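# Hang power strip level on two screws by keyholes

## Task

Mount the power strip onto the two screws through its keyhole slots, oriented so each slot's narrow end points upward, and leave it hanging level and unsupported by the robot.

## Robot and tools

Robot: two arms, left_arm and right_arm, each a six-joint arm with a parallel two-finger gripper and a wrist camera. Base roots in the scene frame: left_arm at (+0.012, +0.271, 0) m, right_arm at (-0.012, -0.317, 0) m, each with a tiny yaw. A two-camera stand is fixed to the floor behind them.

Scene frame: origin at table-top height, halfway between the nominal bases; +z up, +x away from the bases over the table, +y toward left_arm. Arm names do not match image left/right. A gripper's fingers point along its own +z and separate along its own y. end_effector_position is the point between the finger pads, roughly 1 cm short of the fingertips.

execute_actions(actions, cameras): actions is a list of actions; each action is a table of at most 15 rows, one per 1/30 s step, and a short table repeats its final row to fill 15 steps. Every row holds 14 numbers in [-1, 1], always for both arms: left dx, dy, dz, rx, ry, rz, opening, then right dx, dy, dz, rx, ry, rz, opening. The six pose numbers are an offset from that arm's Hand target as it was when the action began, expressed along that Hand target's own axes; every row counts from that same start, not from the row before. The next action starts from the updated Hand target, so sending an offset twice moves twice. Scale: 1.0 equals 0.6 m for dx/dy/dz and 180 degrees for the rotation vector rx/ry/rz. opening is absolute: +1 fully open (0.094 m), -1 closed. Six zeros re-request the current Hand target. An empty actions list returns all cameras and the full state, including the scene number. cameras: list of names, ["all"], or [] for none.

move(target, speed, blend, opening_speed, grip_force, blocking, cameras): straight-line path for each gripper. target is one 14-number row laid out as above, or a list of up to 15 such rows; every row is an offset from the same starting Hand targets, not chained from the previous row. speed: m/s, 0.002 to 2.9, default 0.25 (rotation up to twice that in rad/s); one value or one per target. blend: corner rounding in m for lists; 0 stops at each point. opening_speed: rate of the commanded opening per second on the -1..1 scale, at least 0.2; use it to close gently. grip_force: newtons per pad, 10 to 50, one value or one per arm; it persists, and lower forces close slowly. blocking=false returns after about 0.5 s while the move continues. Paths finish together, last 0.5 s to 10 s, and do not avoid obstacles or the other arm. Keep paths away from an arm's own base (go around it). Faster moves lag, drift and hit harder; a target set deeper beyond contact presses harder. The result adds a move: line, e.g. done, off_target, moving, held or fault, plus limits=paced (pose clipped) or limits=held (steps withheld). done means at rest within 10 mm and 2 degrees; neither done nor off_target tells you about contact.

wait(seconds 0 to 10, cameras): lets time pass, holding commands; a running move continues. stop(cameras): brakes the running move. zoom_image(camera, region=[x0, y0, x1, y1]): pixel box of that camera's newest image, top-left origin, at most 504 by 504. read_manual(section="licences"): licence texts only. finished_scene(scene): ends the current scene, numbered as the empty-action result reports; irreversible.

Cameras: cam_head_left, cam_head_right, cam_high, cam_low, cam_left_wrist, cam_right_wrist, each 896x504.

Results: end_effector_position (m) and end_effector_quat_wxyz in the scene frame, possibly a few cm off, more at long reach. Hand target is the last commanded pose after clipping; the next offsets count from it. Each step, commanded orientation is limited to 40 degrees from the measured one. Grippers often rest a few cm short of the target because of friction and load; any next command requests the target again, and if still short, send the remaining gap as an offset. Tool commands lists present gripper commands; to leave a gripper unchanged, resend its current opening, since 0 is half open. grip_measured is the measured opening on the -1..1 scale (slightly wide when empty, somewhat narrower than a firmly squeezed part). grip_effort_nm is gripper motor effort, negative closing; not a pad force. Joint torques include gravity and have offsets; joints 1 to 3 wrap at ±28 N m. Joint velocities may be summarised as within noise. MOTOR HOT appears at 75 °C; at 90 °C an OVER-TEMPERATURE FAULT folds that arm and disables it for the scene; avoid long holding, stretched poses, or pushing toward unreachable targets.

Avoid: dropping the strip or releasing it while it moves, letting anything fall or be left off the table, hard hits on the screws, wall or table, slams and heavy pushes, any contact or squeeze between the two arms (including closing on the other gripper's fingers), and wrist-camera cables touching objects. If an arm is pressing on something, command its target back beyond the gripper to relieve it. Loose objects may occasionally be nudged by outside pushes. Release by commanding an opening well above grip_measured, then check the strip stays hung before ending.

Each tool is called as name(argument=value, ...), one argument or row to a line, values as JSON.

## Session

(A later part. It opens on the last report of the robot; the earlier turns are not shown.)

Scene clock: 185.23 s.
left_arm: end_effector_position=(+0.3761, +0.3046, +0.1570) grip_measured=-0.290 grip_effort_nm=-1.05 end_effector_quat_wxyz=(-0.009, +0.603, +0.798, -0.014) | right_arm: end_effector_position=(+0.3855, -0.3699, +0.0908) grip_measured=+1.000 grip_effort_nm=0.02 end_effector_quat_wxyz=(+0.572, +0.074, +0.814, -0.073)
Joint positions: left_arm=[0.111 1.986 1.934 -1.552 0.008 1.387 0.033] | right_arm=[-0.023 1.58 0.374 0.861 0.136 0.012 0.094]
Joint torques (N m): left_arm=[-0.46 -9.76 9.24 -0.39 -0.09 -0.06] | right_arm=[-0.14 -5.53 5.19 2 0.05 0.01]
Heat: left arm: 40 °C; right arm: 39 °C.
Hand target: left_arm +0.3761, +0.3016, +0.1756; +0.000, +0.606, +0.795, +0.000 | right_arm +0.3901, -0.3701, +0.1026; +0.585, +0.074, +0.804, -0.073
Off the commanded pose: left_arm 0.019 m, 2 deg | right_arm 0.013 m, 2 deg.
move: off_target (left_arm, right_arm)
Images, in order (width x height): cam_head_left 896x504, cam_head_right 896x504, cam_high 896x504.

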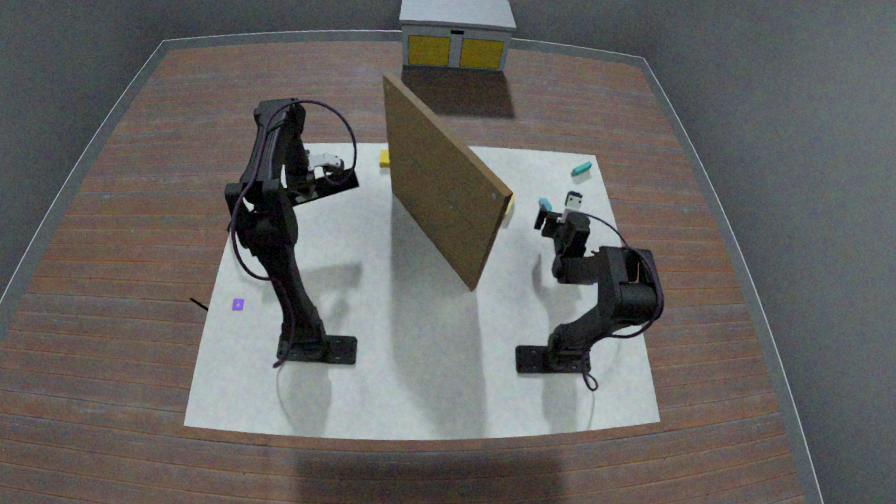

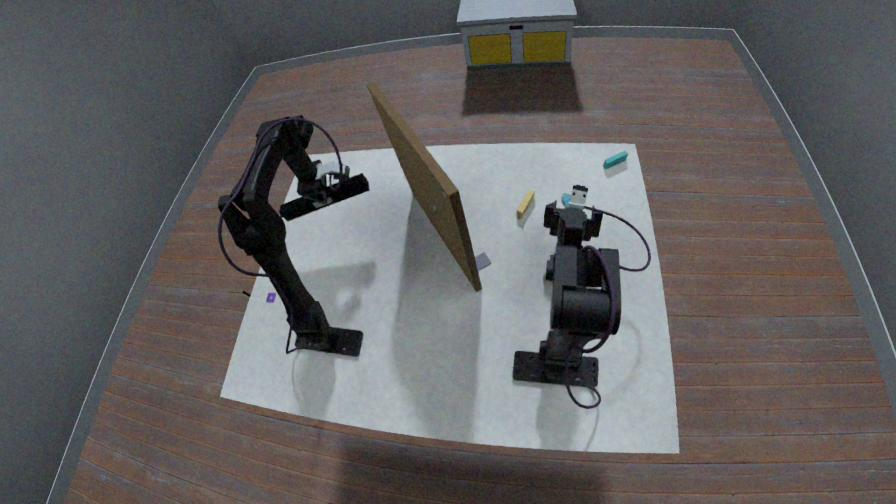

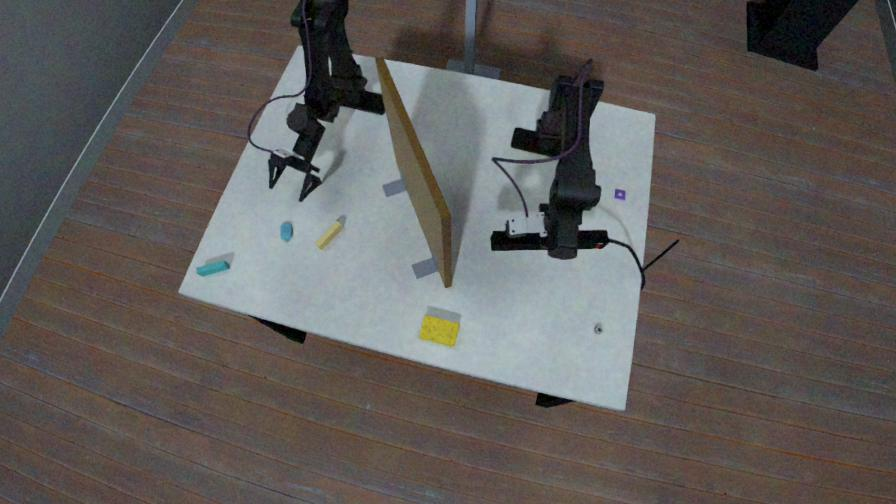

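move(
  target=[0,0,0,-0.38,0,0,-0.45,0,0,0,0,0,0,1],
  speed=0.25,
  cameras=["cam_head_right","cam_low"],
)

Scene clock: 203.80 s.
left_arm: end_effector_position=(+0.3633, +0.2972, +0.1487) grip_measured=-0.290 grip_effort_nm=-1.05 end_effector_quat_wxyz=(+0.318, +0.520, +0.685, +0.398) | right_arm: end_effector_position=(+0.3855, -0.3699, +0.0908) grip_measured=+1.000 grip_effort_nm=0.02 end_effector_quat_wxyz=(+0.572, +0.074, +0.814, -0.073)
Joint positions: left_arm=[-0.052 1.096 0.521 0.051 -0.278 1.39 0.033] | right_arm=[-0.023 1.58 0.374 0.861 0.136 0.012 0.094]
Joint torques (N m): left_arm=[-0.24 -3.02 7.15 2.66 -0.6 0.5] | right_arm=[-0.05 -5.6 5.2 2 0.07 0]
Heat: left arm: 41 °C; right arm: 39 °C.
Hand target: left_arm +0.3761, +0.3017, +0.1757; +0.341, +0.501, +0.658, +0.447 | right_arm +0.3901, -0.3701, +0.1026; +0.585, +0.074, +0.804, -0.073
Off the commanded pose: left_arm 0.030 m, 7 deg | right_arm 0.013 m, 2 deg.
move: off_target (left_arm, right_arm)
Images, in order (width x height): cam_head_right 896x504, cam_low 896x504.

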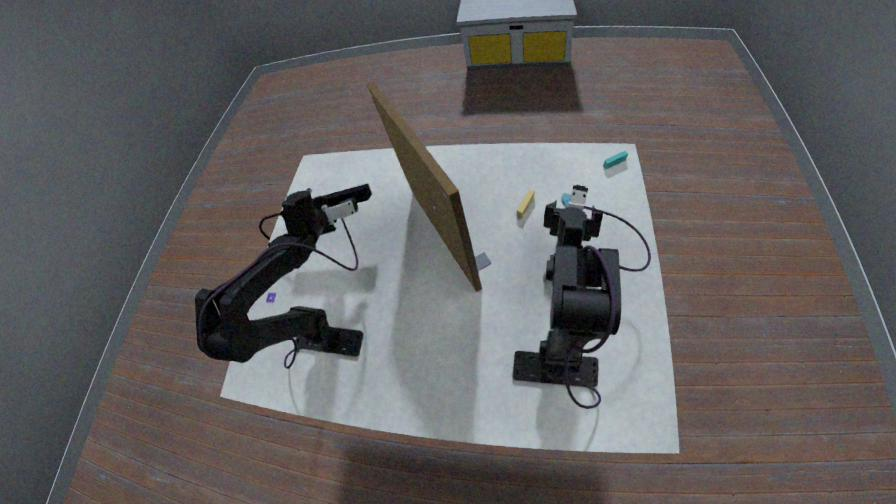

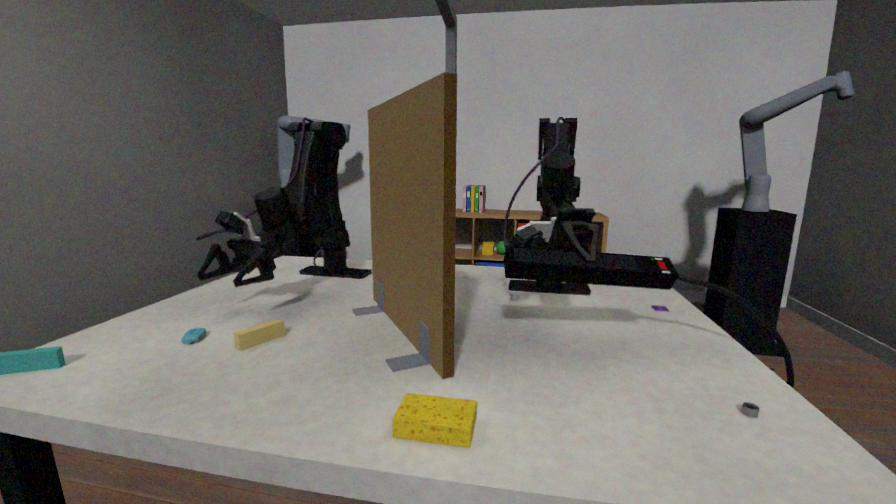

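move(
  target=[0,-0.14,0.055,0,0,0,-0.45,0,0,0,0,0,0,1],
  speed=0.12,
)

Scene clock: 212.03 s.
left_arm: end_effector_position=(+0.3634, +0.2995, +0.0610) grip_measured=-0.290 grip_effort_nm=-1.05 end_effector_quat_wxyz=(+0.316, +0.519, +0.683, +0.407) | right_arm: end_effector_position=(+0.3855, -0.3699, +0.0908) grip_measured=+1.000 grip_effort_nm=0.02 end_effector_quat_wxyz=(+0.572, +0.074, +0.814, -0.073)
Joint positions: left_arm=[-0.052 1.429 0.276 0.64 -0.291 1.4 0.033] | right_arm=[-0.023 1.58 0.374 0.861 0.136 0.012 0.094]
Joint torques (N m): left_arm=[-0.1 -3.48 5.26 2.63 -0.45 0.41] | right_arm=[-0.03 -5.65 5.15 2.01 0.07 -0.01]
Heat: left arm: 41 °C; right arm: 40 °C.
Hand target: left_arm +0.3759, +0.3016, +0.0854; +0.341, +0.501, +0.658, +0.447 | right_arm +0.3901, -0.3701, +0.1026; +0.585, +0.074, +0.804, -0.073
Off the commanded pose: left_arm 0.027 m, 6 deg | right_arm 0.013 m, 2 deg.
move: off_target (left_arm, right_arm)

move(
  target=[0,-0.045,0.018,-0.03,0,0,-0.45,0,0,0,0,0,0,1],
  speed=0.06,
)

move(
  target=[0,-0.012,0.005,-0.02,0,0,-0.45,0,0,0,0,0,0,1],
  speed=0.04,
  cameras=["cam_low"],
)

zoom_image(
  camera="cam_low",
  region=[480, 220, 720, 400],
)

Scene clock: 220.10 s.
left_arm: end_effector_position=(+0.3673, +0.3048, +0.0357) grip_measured=-0.290 grip_effort_nm=-1.05 end_effector_quat_wxyz=(+0.339, +0.498, +0.661, +0.448) | right_arm: end_effector_position=(+0.3855, -0.3699, +0.0908) grip_measured=+1.000 grip_effort_nm=0.02 end_effector_quat_wxyz=(+0.572, +0.074, +0.814, -0.073)
Joint positions: left_arm=[-0.05 1.788 0.188 1.199 -0.32 1.437 0.033] | right_arm=[-0.023 1.58 0.374 0.861 0.136 0.012 0.094]
Joint torques (N m): left_arm=[-0.7 -3.89 3 2.59 -0.3 0.31] | right_arm=[-0.14 -5.61 5.23 1.99 0.05 0]
Heat: left arm: 40 °C; right arm: 40 °C.
Hand target: left_arm +0.3760, +0.3016, +0.0563; +0.364, +0.485, +0.636, +0.478 | right_arm +0.3901, -0.3701, +0.1026; +0.585, +0.074, +0.804, -0.073
Off the commanded pose: left_arm 0.023 m, 6 deg | right_arm 0.013 m, 2 deg.
move: off_target (left_arm, right_arm)

Scene clock: 221.50 s.
left_arm: end_effector_position=(+0.3711, +0.3052, +0.0301) grip_measured=-0.290 grip_effort_nm=-1.05 end_effector_quat_wxyz=(+0.354, +0.486, +0.647, +0.468) | right_arm: end_effector_position=(+0.3855, -0.3699, +0.0908) grip_measured=+1.000 grip_effort_nm=0.02 end_effector_quat_wxyz=(+0.572, +0.074, +0.814, -0.073)
Joint positions: left_arm=[-0.055 1.974 0.182 1.456 -0.334 1.454 0.033] | right_arm=[-0.023 1.58 0.374 0.861 0.136 0.012 0.094]
Joint torques (N m): left_arm=[-0.8 -3.97 1.65 2.63 -0.26 0.33] | right_arm=[-0.03 -5.56 5.18 2 0.03 0.03]
Heat: left arm: 40 °C; right arm: 40 °C.
Hand target: left_arm +0.3768, +0.3018, +0.0486; +0.379, +0.473, +0.621, +0.497 | right_arm +0.3901, -0.3701, +0.1026; +0.585, +0.074, +0.804, -0.073
Off the commanded pose: left_arm 0.020 m, 6 deg | right_arm 0.013 m, 2 deg.
joint sent to its limit (left arm) — joint 4 (wrist pitch), upper limit. The joint targets are off in position, not in orientation.
move: off_target (left_arm, right_arm)
Images, in order (width x height): cam_low 896x504.

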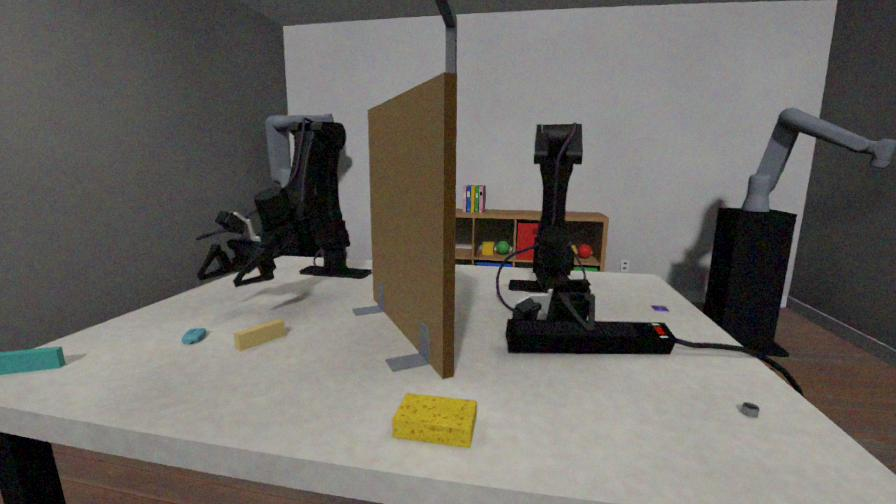

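Scaled by 2.100.

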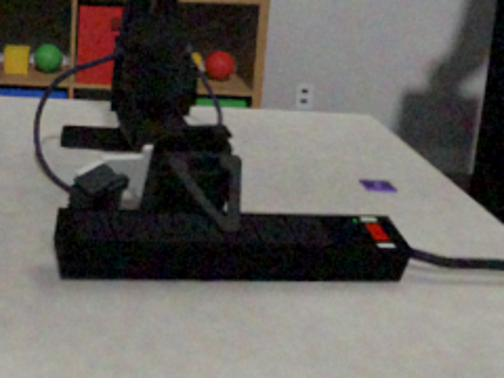

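move(
  target=[0,0.004,-0.0,0,0,0,-0.14,0,0,0,0,0,0,1],
  opening_speed=0.4,
)

move(
  target=[0,0.0,-0.13,0,0,0,-0.14,0,0,0,0,0,0,1],
  speed=0.08,
  cameras=["cam_low","cam_left_wrist","cam_head_left"],
)

Scene clock: 227.23 s.
left_arm: end_effector_position=(+0.3717, +0.3053, +0.0318) grip_measured=-0.141 grip_effort_nm=0.04 end_effector_quat_wxyz=(+0.351, +0.492, +0.641, +0.474) | right_arm: end_effector_position=(+0.3855, -0.3699, +0.0908) grip_measured=+1.000 grip_effort_nm=0.02 end_effector_quat_wxyz=(+0.572, +0.074, +0.814, -0.073)
Joint positions: left_arm=[-0.055 1.974 0.182 1.463 -0.335 1.477 0.04] | right_arm=[-0.023 1.58 0.374 0.861 0.136 0.012 0.094]
Joint torques (N m): left_arm=[-0.61 -4.48 1.66 2.54 -0.21 0.1] | right_arm=[-0.13 -5.6 5.29 2 0.03 -0.02]
Heat: left arm: 39 °C; right arm: 40 °C.
Hand target: left_arm +0.3774, +0.3019, +0.0509; +0.379, +0.473, +0.621, +0.497 | right_arm +0.3901, -0.3701, +0.1026; +0.585, +0.074, +0.804, -0.073
Off the commanded pose: left_arm 0.020 m, 5 deg | right_arm 0.013 m, 2 deg.
joint sent to its limit (left arm) — joint 4 (wrist pitch), upper limit. The joint targets are off in position, not in orientation.
move: off_target (left_arm, right_arm)

Scene clock: 230.10 s.
left_arm: end_effector_position=(+0.3128, +0.2816, +0.0730) grip_measured=-0.141 grip_effort_nm=0.02 end_effector_quat_wxyz=(+0.349, +0.454, +0.647, +0.503) | right_arm: end_effector_position=(+0.3855, -0.3699, +0.0908) grip_measured=+1.000 grip_effort_nm=0.02 end_effector_quat_wxyz=(+0.572, +0.074, +0.814, -0.073)
Joint positions: left_arm=[-0.337 1.517 0.001 1.187 -0.68 1.365 0.04] | right_arm=[-0.023 1.58 0.374 0.861 0.136 0.012 0.094]
Joint torques (N m): left_arm=[-0.46 -4.21 2.96 0.92 -0.3 -0.11] | right_arm=[-0.01 -5.59 5.27 1.98 0.07 0.01]
Heat: left arm: 39 °C; right arm: 40 °C.
Hand target: left_arm +0.3040, +0.2817, +0.0679; +0.379, +0.473, +0.621, +0.497 | right_arm +0.3901, -0.3701, +0.1026; +0.585, +0.074, +0.804, -0.073
Off the commanded pose: left_arm 0.010 m, 5 deg | right_arm 0.013 m, 2 deg.
joint sent to its limit (left arm) — joint 3 (elbow), lower limit, where the elbow is as bent as it goes. The joint targets are off in position and orientation.
move: off_target (left_arm, right_arm)
Images, in order (width x height): cam_head_left 896x504, cam_low 896x504, cam_left_wrist 896x504.

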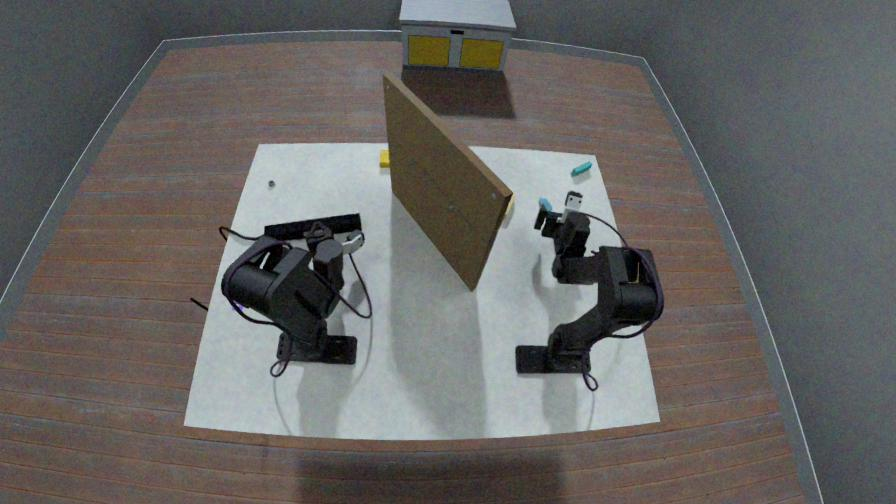

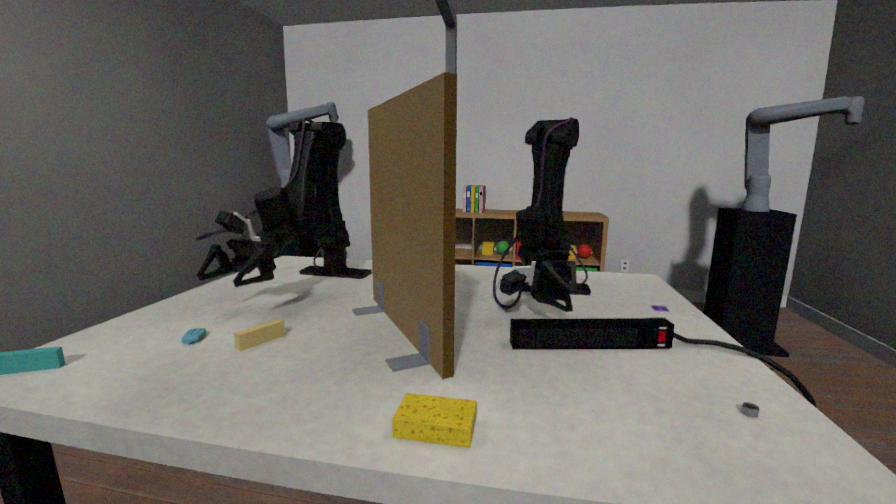

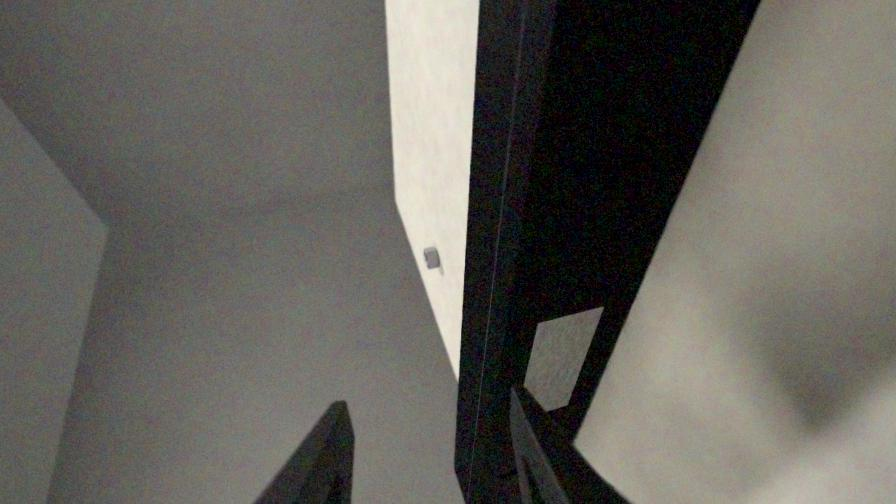

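move(
  target=[0,0.244,-0.0547,0,0,0,0.3,0,0,0,0,0,0,1],
  speed=0.15,
)

Scene clock: 248.80 s.
left_arm: end_effector_position=(+0.3034, +0.2827, +0.2070) grip_measured=+0.299 grip_effort_nm=0.06 end_effector_quat_wxyz=(+0.373, +0.475, +0.618, +0.503) | right_arm: end_effector_position=(+0.3855, -0.3699, +0.0908) grip_measured=+1.000 grip_effort_nm=0.02 end_effector_quat_wxyz=(+0.572, +0.074, +0.814, -0.073)
Joint positions: left_arm=[-0.284 0.636 0.35 0.029 -0.565 1.448 0.061] | right_arm=[-0.023 1.58 0.374 0.861 0.136 0.012 0.094]
Joint torques (N m): left_arm=[0.54 -0.21 10.82 1.02 0.09 -0.17] | right_arm=[0.1 -5.57 5.23 1.99 0.05 0]
Heat: left arm: 39 °C; right arm: 40 °C.
Hand target: left_arm +0.3038, +0.2818, +0.2180; +0.379, +0.473, +0.621, +0.497 | right_arm +0.3901, -0.3701, +0.1026; +0.585, +0.074, +0.804, -0.073
Off the commanded pose: left_arm 0.011 m, 1 deg | right_arm 0.013 m, 2 deg.
move: off_target (left_arm, right_arm)

move(
  target=[0.0815,-0.1212,0.13,0.429,-0.0286,0.0361,0.3,0,0,0,0,0,0,1],
  speed=0.2,
  cameras=["cam_left_wrist"],
)

Scene clock: 260.37 s.
left_arm: end_effector_position=(+0.3474, +0.3474, +0.1257) grip_measured=+0.299 grip_effort_nm=0.06 end_effector_quat_wxyz=(-0.006, +0.653, +0.757, +0.012) | right_arm: end_effector_position=(+0.3855, -0.3699, +0.0908) grip_measured=+1.000 grip_effort_nm=0.02 end_effector_quat_wxyz=(+0.572, +0.074, +0.814, -0.073)
Joint positions: left_arm=[0.226 1.834 1.604 -1.328 -0.024 1.633 0.061] | right_arm=[-0.023 1.58 0.374 0.861 0.136 0.012 0.094]
Joint torques (N m): left_arm=[0.64 -6.09 8.68 -0.3 0.25 0.16] | right_arm=[-0.09 -5.48 5.16 2 0.05 0.02]
Heat: left arm: 41 °C; right arm: 41 °C.
Hand target: left_arm +0.3490, +0.3449, +0.1300; +0.000, +0.658, +0.753, +0.001 | right_arm +0.3901, -0.3701, +0.1026; +0.585, +0.074, +0.804, -0.073
Off the commanded pose: left_arm 0.005 m, 2 deg | right_arm 0.013 m, 2 deg.
move: off_target (right_arm)
Images, in order (width x height): cam_left_wrist 896x504.

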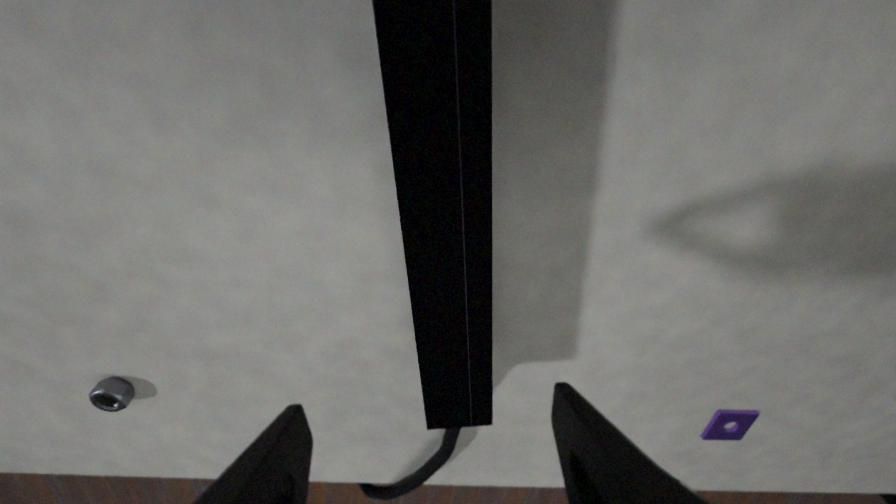

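move(
  target=[-0.075,-0.01,0.13,0,0,0,0.3,0,0,0,0,0,0,1],
  speed=0.15,
)

move(
  target=[0,0,0.04,0,0,0,0.3,0,0,0,0,0,0,1],
  speed=0.08,
  cameras=["cam_left_wrist"],
)

Scene clock: 269.63 s.
left_arm: end_effector_position=(+0.3477, +0.3031, +0.0572) grip_measured=+0.299 grip_effort_nm=0.06 end_effector_quat_wxyz=(-0.006, +0.660, +0.751, +0.009) | right_arm: end_effector_position=(+0.3855, -0.3699, +0.0908) grip_measured=+1.000 grip_effort_nm=0.02 end_effector_quat_wxyz=(+0.572, +0.074, +0.814, -0.073)
Joint positions: left_arm=[0.098 1.849 1.35 -1.067 -0.021 1.522 0.061] | right_arm=[-0.023 1.58 0.374 0.861 0.136 0.012 0.094]
Joint torques (N m): left_arm=[-0.23 -6.24 5.29 0.14 0.22 -0.09] | right_arm=[0.09 -5.57 5.22 2.02 0.02 0]
Heat: left arm: 41 °C; right arm: 41 °C.
Hand target: left_arm +0.3491, +0.2996, +0.0519; +0.000, +0.658, +0.753, +0.001 | right_arm +0.3901, -0.3701, +0.1026; +0.585, +0.074, +0.804, -0.073
Off the commanded pose: left_arm 0.007 m, 1 deg | right_arm 0.013 m, 2 deg.
move: off_target (right_arm)

Scene clock: 270.83 s.
left_arm: end_effector_position=(+0.3485, +0.3032, +0.0342) grip_measured=+0.299 grip_effort_nm=0.06 end_effector_quat_wxyz=(-0.005, +0.660, +0.751, +0.010) | right_arm: end_effector_position=(+0.3855, -0.3699, +0.0908) grip_measured=+1.000 grip_effort_nm=0.02 end_effector_quat_wxyz=(+0.572, +0.074, +0.814, -0.073)
Joint positions: left_arm=[0.098 1.875 1.288 -0.976 -0.021 1.522 0.061] | right_arm=[-0.023 1.58 0.374 0.861 0.136 0.012 0.094]
Joint torques (N m): left_arm=[-0.18 -6.22 5.09 0.2 0.22 -0.05] | right_arm=[-0.14 -5.55 5.22 1.99 0.03 0.02]
Heat: left arm: 41 °C; right arm: 41 °C.
Hand target: left_arm +0.3492, +0.2996, +0.0279; +0.000, +0.658, +0.753, +0.001 | right_arm +0.3901, -0.3701, +0.1026; +0.585, +0.074, +0.804, -0.073
Off the commanded pose: left_arm 0.007 m, 1 deg | right_arm 0.013 m, 2 deg.
move: off_target (right_arm)
Images, in order (width x height): cam_left_wrist 896x504.

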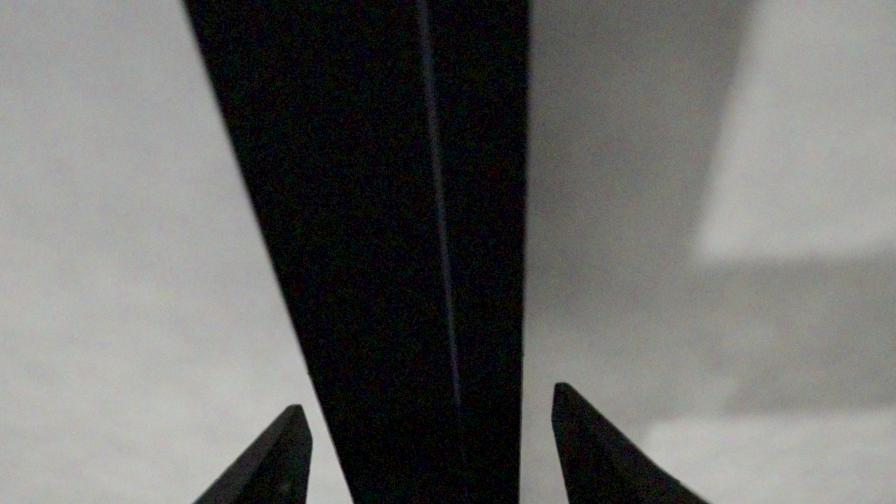

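move(
  target=[0,0,0,0,0,0,-0.45,0,0,0,0,0,0,1],
  opening_speed=0.7,
)

move(
  target=[
    [0,0,-0.16,0,0,0,-0.45,0,0,0,0,0,0,1],
    [0.0,0.18,-0.18,-0.4,0,0,-0.45,0,0,0,0,0,0,1],
  ],
  speed=0.15,
  blend=0.02,
)

Scene clock: 278.53 s.
left_arm: end_effector_position=(+0.3487, +0.3025, +0.0342) grip_measured=-0.289 grip_effort_nm=-1.05 end_effector_quat_wxyz=(-0.004, +0.659, +0.752, +0.010) | right_arm: end_effector_position=(+0.3855, -0.3699, +0.0908) grip_measured=+1.000 grip_effort_nm=0.02 end_effector_quat_wxyz=(+0.572, +0.074, +0.814, -0.073)
Joint positions: left_arm=[0.097 1.875 1.288 -0.976 -0.02 1.518 0.033] | right_arm=[-0.023 1.58 0.374 0.861 0.136 0.012 0.094]
Joint torques (N m): left_arm=[-0.29 -6.15 5.15 0.19 0.21 -0.03] | right_arm=[0.01 -5.68 5.18 1.97 0.03 0.02]
Heat: left arm: 40 °C; right arm: 41 °C.
Hand target: left_arm +0.3492, +0.2996, +0.0279; +0.000, +0.658, +0.753, +0.001 | right_arm +0.3901, -0.3701, +0.1026; +0.585, +0.074, +0.804, -0.073
Off the commanded pose: left_arm 0.007 m, 1 deg | right_arm 0.013 m, 2 deg.
move: off_target (right_arm)

Scene clock: 284.67 s.
left_arm: end_effector_position=(+0.4404, +0.3139, +0.1051) grip_measured=-0.289 grip_effort_nm=-1.05 end_effector_quat_wxyz=(+0.359, +0.548, +0.647, +0.391) | right_arm: end_effector_position=(+0.3855, -0.3699, +0.0908) grip_measured=+1.000 grip_effort_nm=0.02 end_effector_quat_wxyz=(+0.572, +0.074, +0.814, -0.073)
Joint positions: left_arm=[0.098 1.559 0.59 0.517 -0.04 1.511 0.033] | right_arm=[-0.023 1.58 0.374 0.861 0.136 0.012 0.094]
Joint torques (N m): left_arm=[-0.62 -5.2 6.41 2.88 -0.32 0.44] | right_arm=[-0.13 -5.61 5.16 2.03 0.03 0]
Heat: left arm: 40 °C; right arm: 41 °C.
Hand target: left_arm +0.4561, +0.3140, +0.1360; +0.387, +0.532, +0.609, +0.443 | right_arm +0.3901, -0.3701, +0.1026; +0.585, +0.074, +0.804, -0.073
Off the commanded pose: left_arm 0.035 m, 8 deg | right_arm 0.013 m, 2 deg.
move: off_target (left_arm, right_arm)

move(
  target=[0,-0.085,0.02,-0.05,0,0,-0.45,0,0,0,0,0,0,1],
  speed=0.1,
)

Scene clock: 294.50 s.
left_arm: end_effector_position=(+0.4413, +0.3166, +0.0534) grip_measured=-0.289 grip_effort_nm=-1.05 end_effector_quat_wxyz=(+0.400, +0.514, +0.617, +0.442) | right_arm: end_effector_position=(+0.3855, -0.3699, +0.0908) grip_measured=+1.000 grip_effort_nm=0.02 end_effector_quat_wxyz=(+0.572, +0.074, +0.814, -0.073)
Joint positions: left_arm=[0.095 1.932 0.439 1.2 -0.061 1.512 0.033] | right_arm=[-0.023 1.58 0.374 0.861 0.136 0.012 0.094]
Joint torques (N m): left_arm=[-0.65 -5.5 3.97 2.96 -0.13 0.55] | right_arm=[-0.06 -5.59 5.26 2 0.05 0.01]
Heat: left arm: 40 °C; right arm: 41 °C.
Hand target: left_arm +0.4518, +0.3135, +0.0839; +0.427, +0.500, +0.572, +0.490 | right_arm +0.3901, -0.3701, +0.1026; +0.585, +0.074, +0.804, -0.073
Off the commanded pose: left_arm 0.032 m, 8 deg | right_arm 0.013 m, 2 deg.
move: off_target (left_arm, right_arm)

move(
  target=[0,-0.035,0.006,-0.02,0,0,-0.45,0,0,0,0,0,0,1],
  speed=0.06,
)

wait(
  seconds=0.2,
  cameras=["cam_low"],
)

zoom_image(
  camera="cam_low",
  region=[480, 240, 740, 400],
)

Scene clock: 300.17 s.
left_arm: end_effector_position=(+0.4443, +0.3179, +0.0399) grip_measured=-0.289 grip_effort_nm=-1.05 end_effector_quat_wxyz=(+0.418, +0.498, +0.602, +0.464) | right_arm: end_effector_position=(+0.3855, -0.3699, +0.0908) grip_measured=+1.000 grip_effort_nm=0.02 end_effector_quat_wxyz=(+0.572, +0.074, +0.814, -0.073)
Joint positions: left_arm=[0.095 2.11 0.439 1.448 -0.067 1.513 0.033] | right_arm=[-0.023 1.58 0.374 0.861 0.136 0.012 0.094]
Joint torques (N m): left_arm=[-0.68 -5.34 3.28 2.78 -0.1 0.57] | right_arm=[0.08 -5.56 5.18 2.02 0.04 0.02]
Heat: left arm: 40 °C; right arm: 41 °C.
Hand target: left_arm +0.4521, +0.3135, +0.0625; +0.443, +0.487, +0.557, +0.507 | right_arm +0.3901, -0.3701, +0.1026; +0.585, +0.074, +0.804, -0.073
Off the commanded pose: left_arm 0.024 m, 8 deg | right_arm 0.013 m, 2 deg.
joint sent to its limit (left arm) — joint 4 (wrist pitch), upper limit. The joint targets are off in position, not in orientation.
move: off_target (left_arm, right_arm)

Scene clock: 300.37 s.
left_arm: end_effector_position=(+0.4443, +0.3179, +0.0399) grip_measured=-0.289 grip_effort_nm=-1.05 end_effector_quat_wxyz=(+0.418, +0.498, +0.602, +0.464) | right_arm: end_effector_position=(+0.3855, -0.3699, +0.0908) grip_measured=+1.000 grip_effort_nm=0.02 end_effector_quat_wxyz=(+0.572, +0.074, +0.814, -0.073)
Joint positions: left_arm=[0.095 2.11 0.439 1.448 -0.067 1.513 0.033] | right_arm=[-0.023 1.58 0.374 0.861 0.136 0.012 0.094]
Joint torques (N m): left_arm=[-0.72 -5.33 3.29 2.78 -0.1 0.56] | right_arm=[-0.14 -5.64 5.2 1.97 0.05 0.02]
Heat: left arm: 40 °C; right arm: 41 °C.
Hand target: left_arm +0.4521, +0.3135, +0.0625; +0.443, +0.487, +0.557, +0.507 | right_arm +0.3901, -0.3701, +0.1026; +0.585, +0.074, +0.804, -0.073
Tool commands: left_gripper/opening=-0.45 right_gripper/opening=+1.0
Off the commanded pose: left_arm 0.024 m, 8 deg | right_arm 0.013 m, 2 deg.
wait: 0.20 s; at rest by 0.17 s
Images, in order (width x height): cam_low 896x504.

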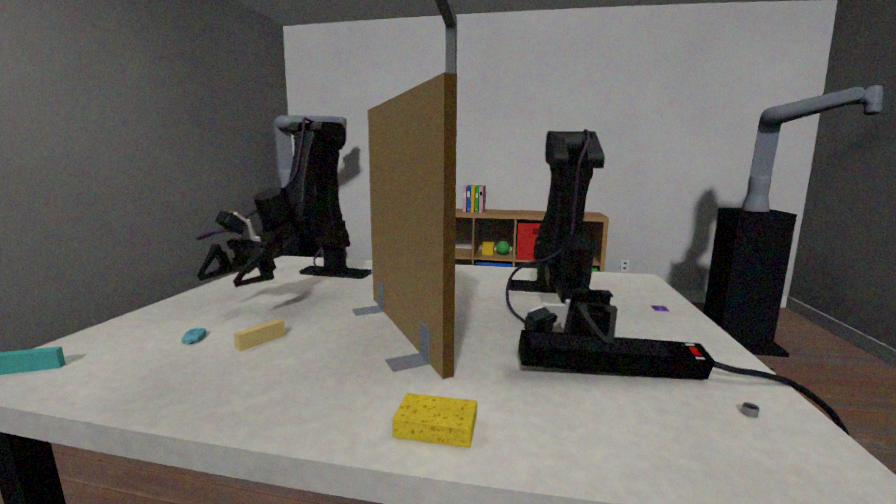

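Scaled by 1.938.

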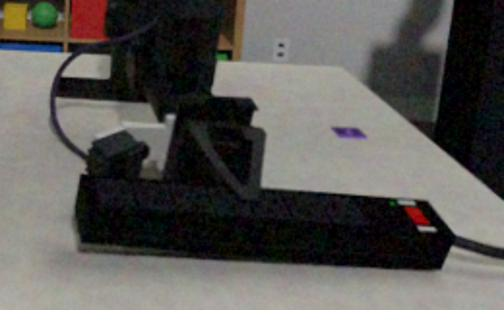

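move(
  target=[0,-0.02,0.004,0,0,0,-0.45,0,0,0,0,0,0,1],
  speed=0.04,
)

move(
  target=[0,0,0,0,0,0,-0.12,0,0,0,0,0,0,1],
  opening_speed=0.3,
  cameras=["cam_low"],
)

zoom_image(
  camera="cam_low",
  region=[480, 240, 740, 400],
)

Scene clock: 308.60 s.
left_arm: end_effector_position=(+0.4462, +0.3188, +0.0357) grip_measured=-0.289 grip_effort_nm=-1.05 end_effector_quat_wxyz=(+0.417, +0.497, +0.602, +0.465) | right_arm: end_effector_position=(+0.3855, -0.3699, +0.0908) grip_measured=+1.000 grip_effort_nm=0.02 end_effector_quat_wxyz=(+0.572, +0.074, +0.814, -0.073)
Joint positions: left_arm=[0.095 2.139 0.449 1.468 -0.071 1.514 0.033] | right_arm=[-0.023 1.58 0.374 0.861 0.136 0.012 0.094]
Joint torques (N m): left_arm=[-0.65 -4.83 3.49 2.54 -0.05 0.53] | right_arm=[-0.02 -5.57 5.11 1.99 0.03 0.03]
Heat: left arm: 39 °C; right arm: 41 °C.
Hand target: left_arm +0.4534, +0.3137, +0.0504; +0.443, +0.486, +0.557, +0.507 | right_arm +0.3901, -0.3701, +0.1026; +0.585, +0.074, +0.804, -0.073
Off the commanded pose: left_arm 0.017 m, 8 deg | right_arm 0.013 m, 2 deg.
joint sent to its limit (left arm) — joint 4 (wrist pitch), upper limit. The joint targets are off in position and orientation.
move: off_target (left_arm, right_arm)

Scene clock: 310.20 s.
left_arm: end_effector_position=(+0.4474, +0.3190, +0.0377) grip_measured=-0.121 grip_effort_nm=0.05 end_effector_quat_wxyz=(+0.412, +0.504, +0.593, +0.474) | right_arm: end_effector_position=(+0.3855, -0.3699, +0.0908) grip_measured=+1.000 grip_effort_nm=0.02 end_effector_quat_wxyz=(+0.572, +0.074, +0.814, -0.073)
Joint positions: left_arm=[0.095 2.139 0.452 1.473 -0.072 1.544 0.041] | right_arm=[-0.023 1.58 0.374 0.861 0.136 0.012 0.094]
Joint torques (N m): left_arm=[-0.69 -4.85 3.22 2.52 -0.02 0.19] | right_arm=[-0.13 -5.56 5.12 2 0.04 0.02]
Heat: left arm: 39 °C; right arm: 41 °C.
Hand target: left_arm +0.4534, +0.3137, +0.0503; +0.443, +0.486, +0.557, +0.507 | right_arm +0.3901, -0.3701, +0.1026; +0.585, +0.074, +0.804, -0.073
Off the commanded pose: left_arm 0.015 m, 7 deg | right_arm 0.013 m, 2 deg.
joint sent to its limit (left arm) — joint 4 (wrist pitch), upper limit. The joint targets are off in position and orientation.
move: off_target (left_arm, right_arm)
Images, in order (width x height): cam_low 896x504.

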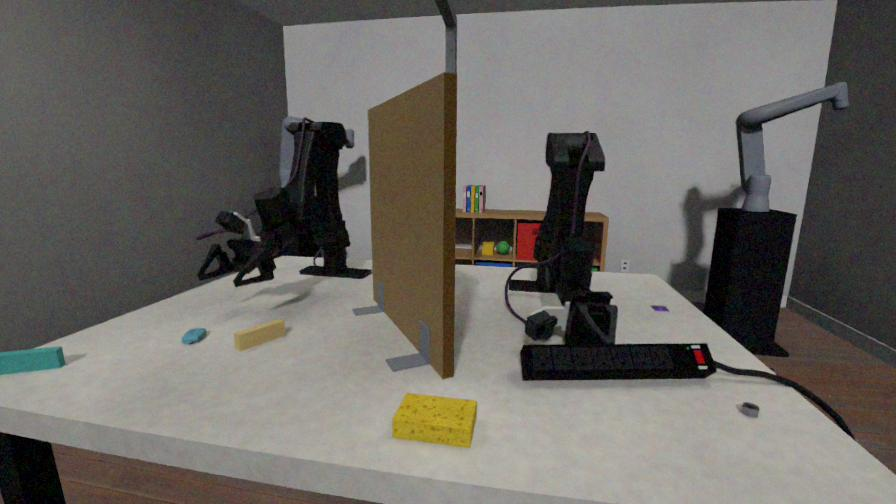

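Scaled by 1.938.

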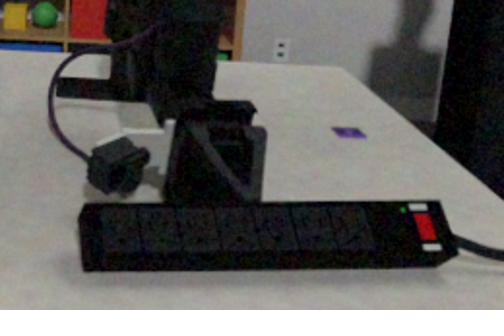

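move(
  target=[0,-0.035,0.006,0,0,0,-0.12,0,0,0,0,0,0,1],
  speed=0.05,
  cameras=["cam_low"],
)

zoom_image(
  camera="cam_low",
  region=[480, 240, 740, 400],
)

Scene clock: 321.53 s.
left_arm: end_effector_position=(+0.4571, +0.3197, +0.0367) grip_measured=-0.120 grip_effort_nm=-0.05 end_effector_quat_wxyz=(+0.415, +0.501, +0.590, +0.478) | right_arm: end_effector_position=(+0.3855, -0.3699, +0.0908) grip_measured=+1.000 grip_effort_nm=0.02 end_effector_quat_wxyz=(+0.572, +0.074, +0.814, -0.073)
Joint positions: left_arm=[0.095 2.17 0.492 1.477 -0.072 1.545 0.041] | right_arm=[-0.023 1.58 0.374 0.861 0.136 0.012 0.094]
Joint torques (N m): left_arm=[-0.57 -2.74 2.09 2.47 -0.01 0.14] | right_arm=[-0.09 -5.63 5.19 2.01 0.04 0.03]
Heat: left arm: 40 °C; right arm: 42 °C.
Hand target: left_arm +0.4550, +0.3139, +0.0291; +0.443, +0.486, +0.557, +0.507 | right_arm +0.3901, -0.3701, +0.1026; +0.585, +0.074, +0.804, -0.073
Off the commanded pose: left_arm 0.010 m, 6 deg | right_arm 0.013 m, 2 deg.
joint sent to its limit (left arm) — joint 4 (wrist pitch), upper limit. The joint targets are off in position and orientation.
move: off_target (left_arm, right_arm)
Images, in order (width x height): cam_low 896x504.

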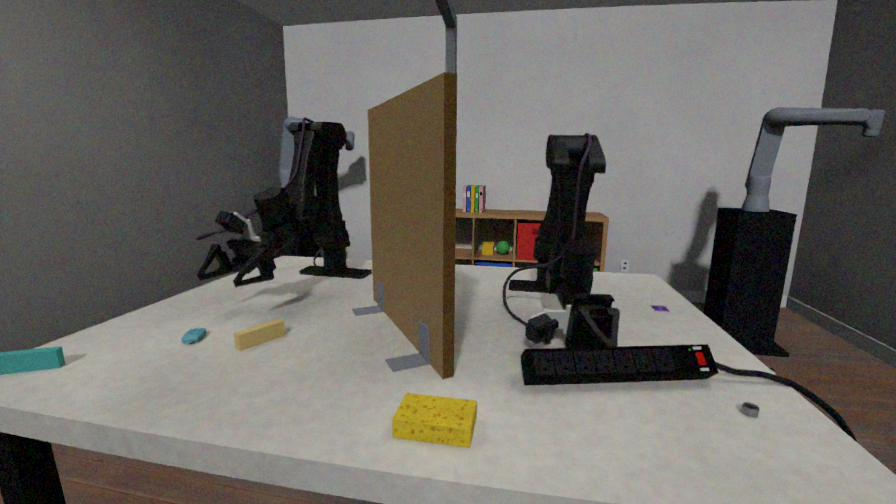

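Scaled by 1.938.

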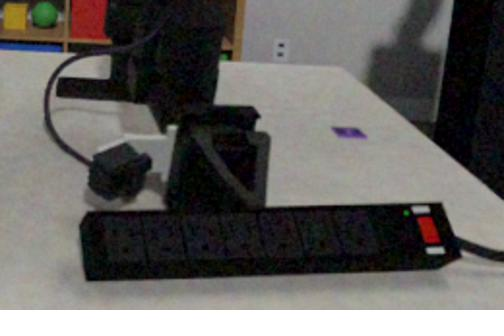

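move(
  target=[0,-0.027,-0.2,0,0,0,-0.02,0,0,0,0,0,0,1],
  speed=0.12,
  cameras=["cam_low","cam_left_wrist"],
)

zoom_image(
  camera="cam_low",
  region=[480, 240, 740, 400],
)

Scene clock: 334.53 s.
left_arm: end_effector_position=(+0.3496, +0.3050, +0.0272) grip_measured=-0.021 grip_effort_nm=0.06 end_effector_quat_wxyz=(+0.368, +0.526, +0.630, +0.438) | right_arm: end_effector_position=(+0.3855, -0.3699, +0.0908) grip_measured=+1.000 grip_effort_nm=0.02 end_effector_quat_wxyz=(+0.572, +0.074, +0.814, -0.073)
Joint positions: left_arm=[0.037 1.926 0.089 1.481 -0.147 1.512 0.046] | right_arm=[-0.023 1.58 0.374 0.861 0.136 0.012 0.094]
Joint torques (N m): left_arm=[-1.09 -2.71 -2.19 2.4 0.01 0.04] | right_arm=[0.05 -5.41 5.3 2 0.06 0.01]
Heat: left arm: 42 °C; right arm: 42 °C.
Hand target: left_arm +0.3351, +0.2977, +0.0242; +0.443, +0.486, +0.557, +0.507 | right_arm +0.3901, -0.3701, +0.1026; +0.585, +0.074, +0.804, -0.073
Off the commanded pose: left_arm 0.017 m, 15 deg | right_arm 0.013 m, 2 deg.
joint sent to its limit (left arm) — joint 4 (wrist pitch), upper limit. The joint targets are off in orientation, not in position.
move: off_target (left_arm, right_arm)
Images, in order (width x height): cam_low 896x504, cam_left_wrist 896x504.

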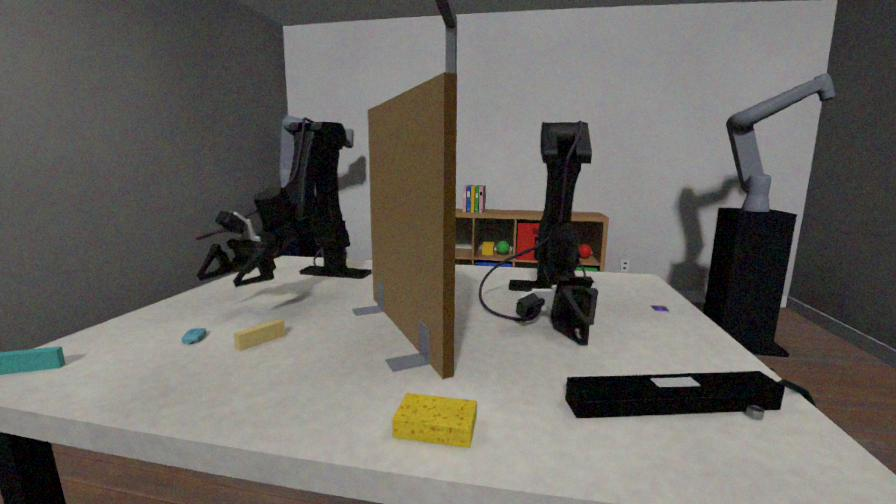

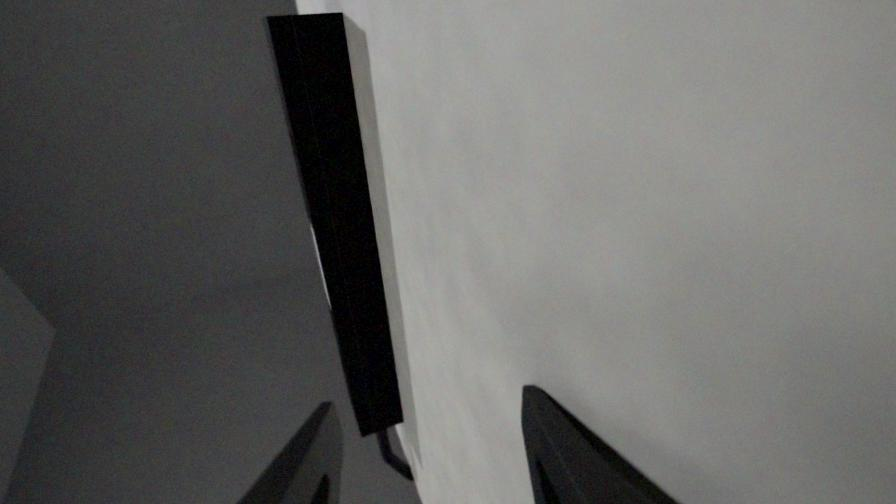

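Scaled by 1.938.

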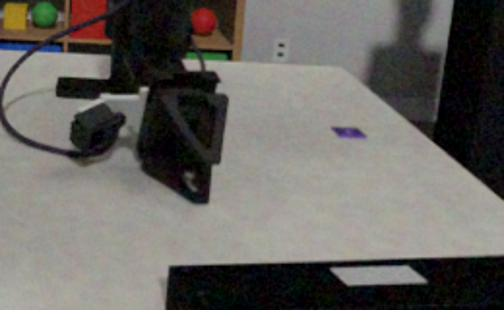

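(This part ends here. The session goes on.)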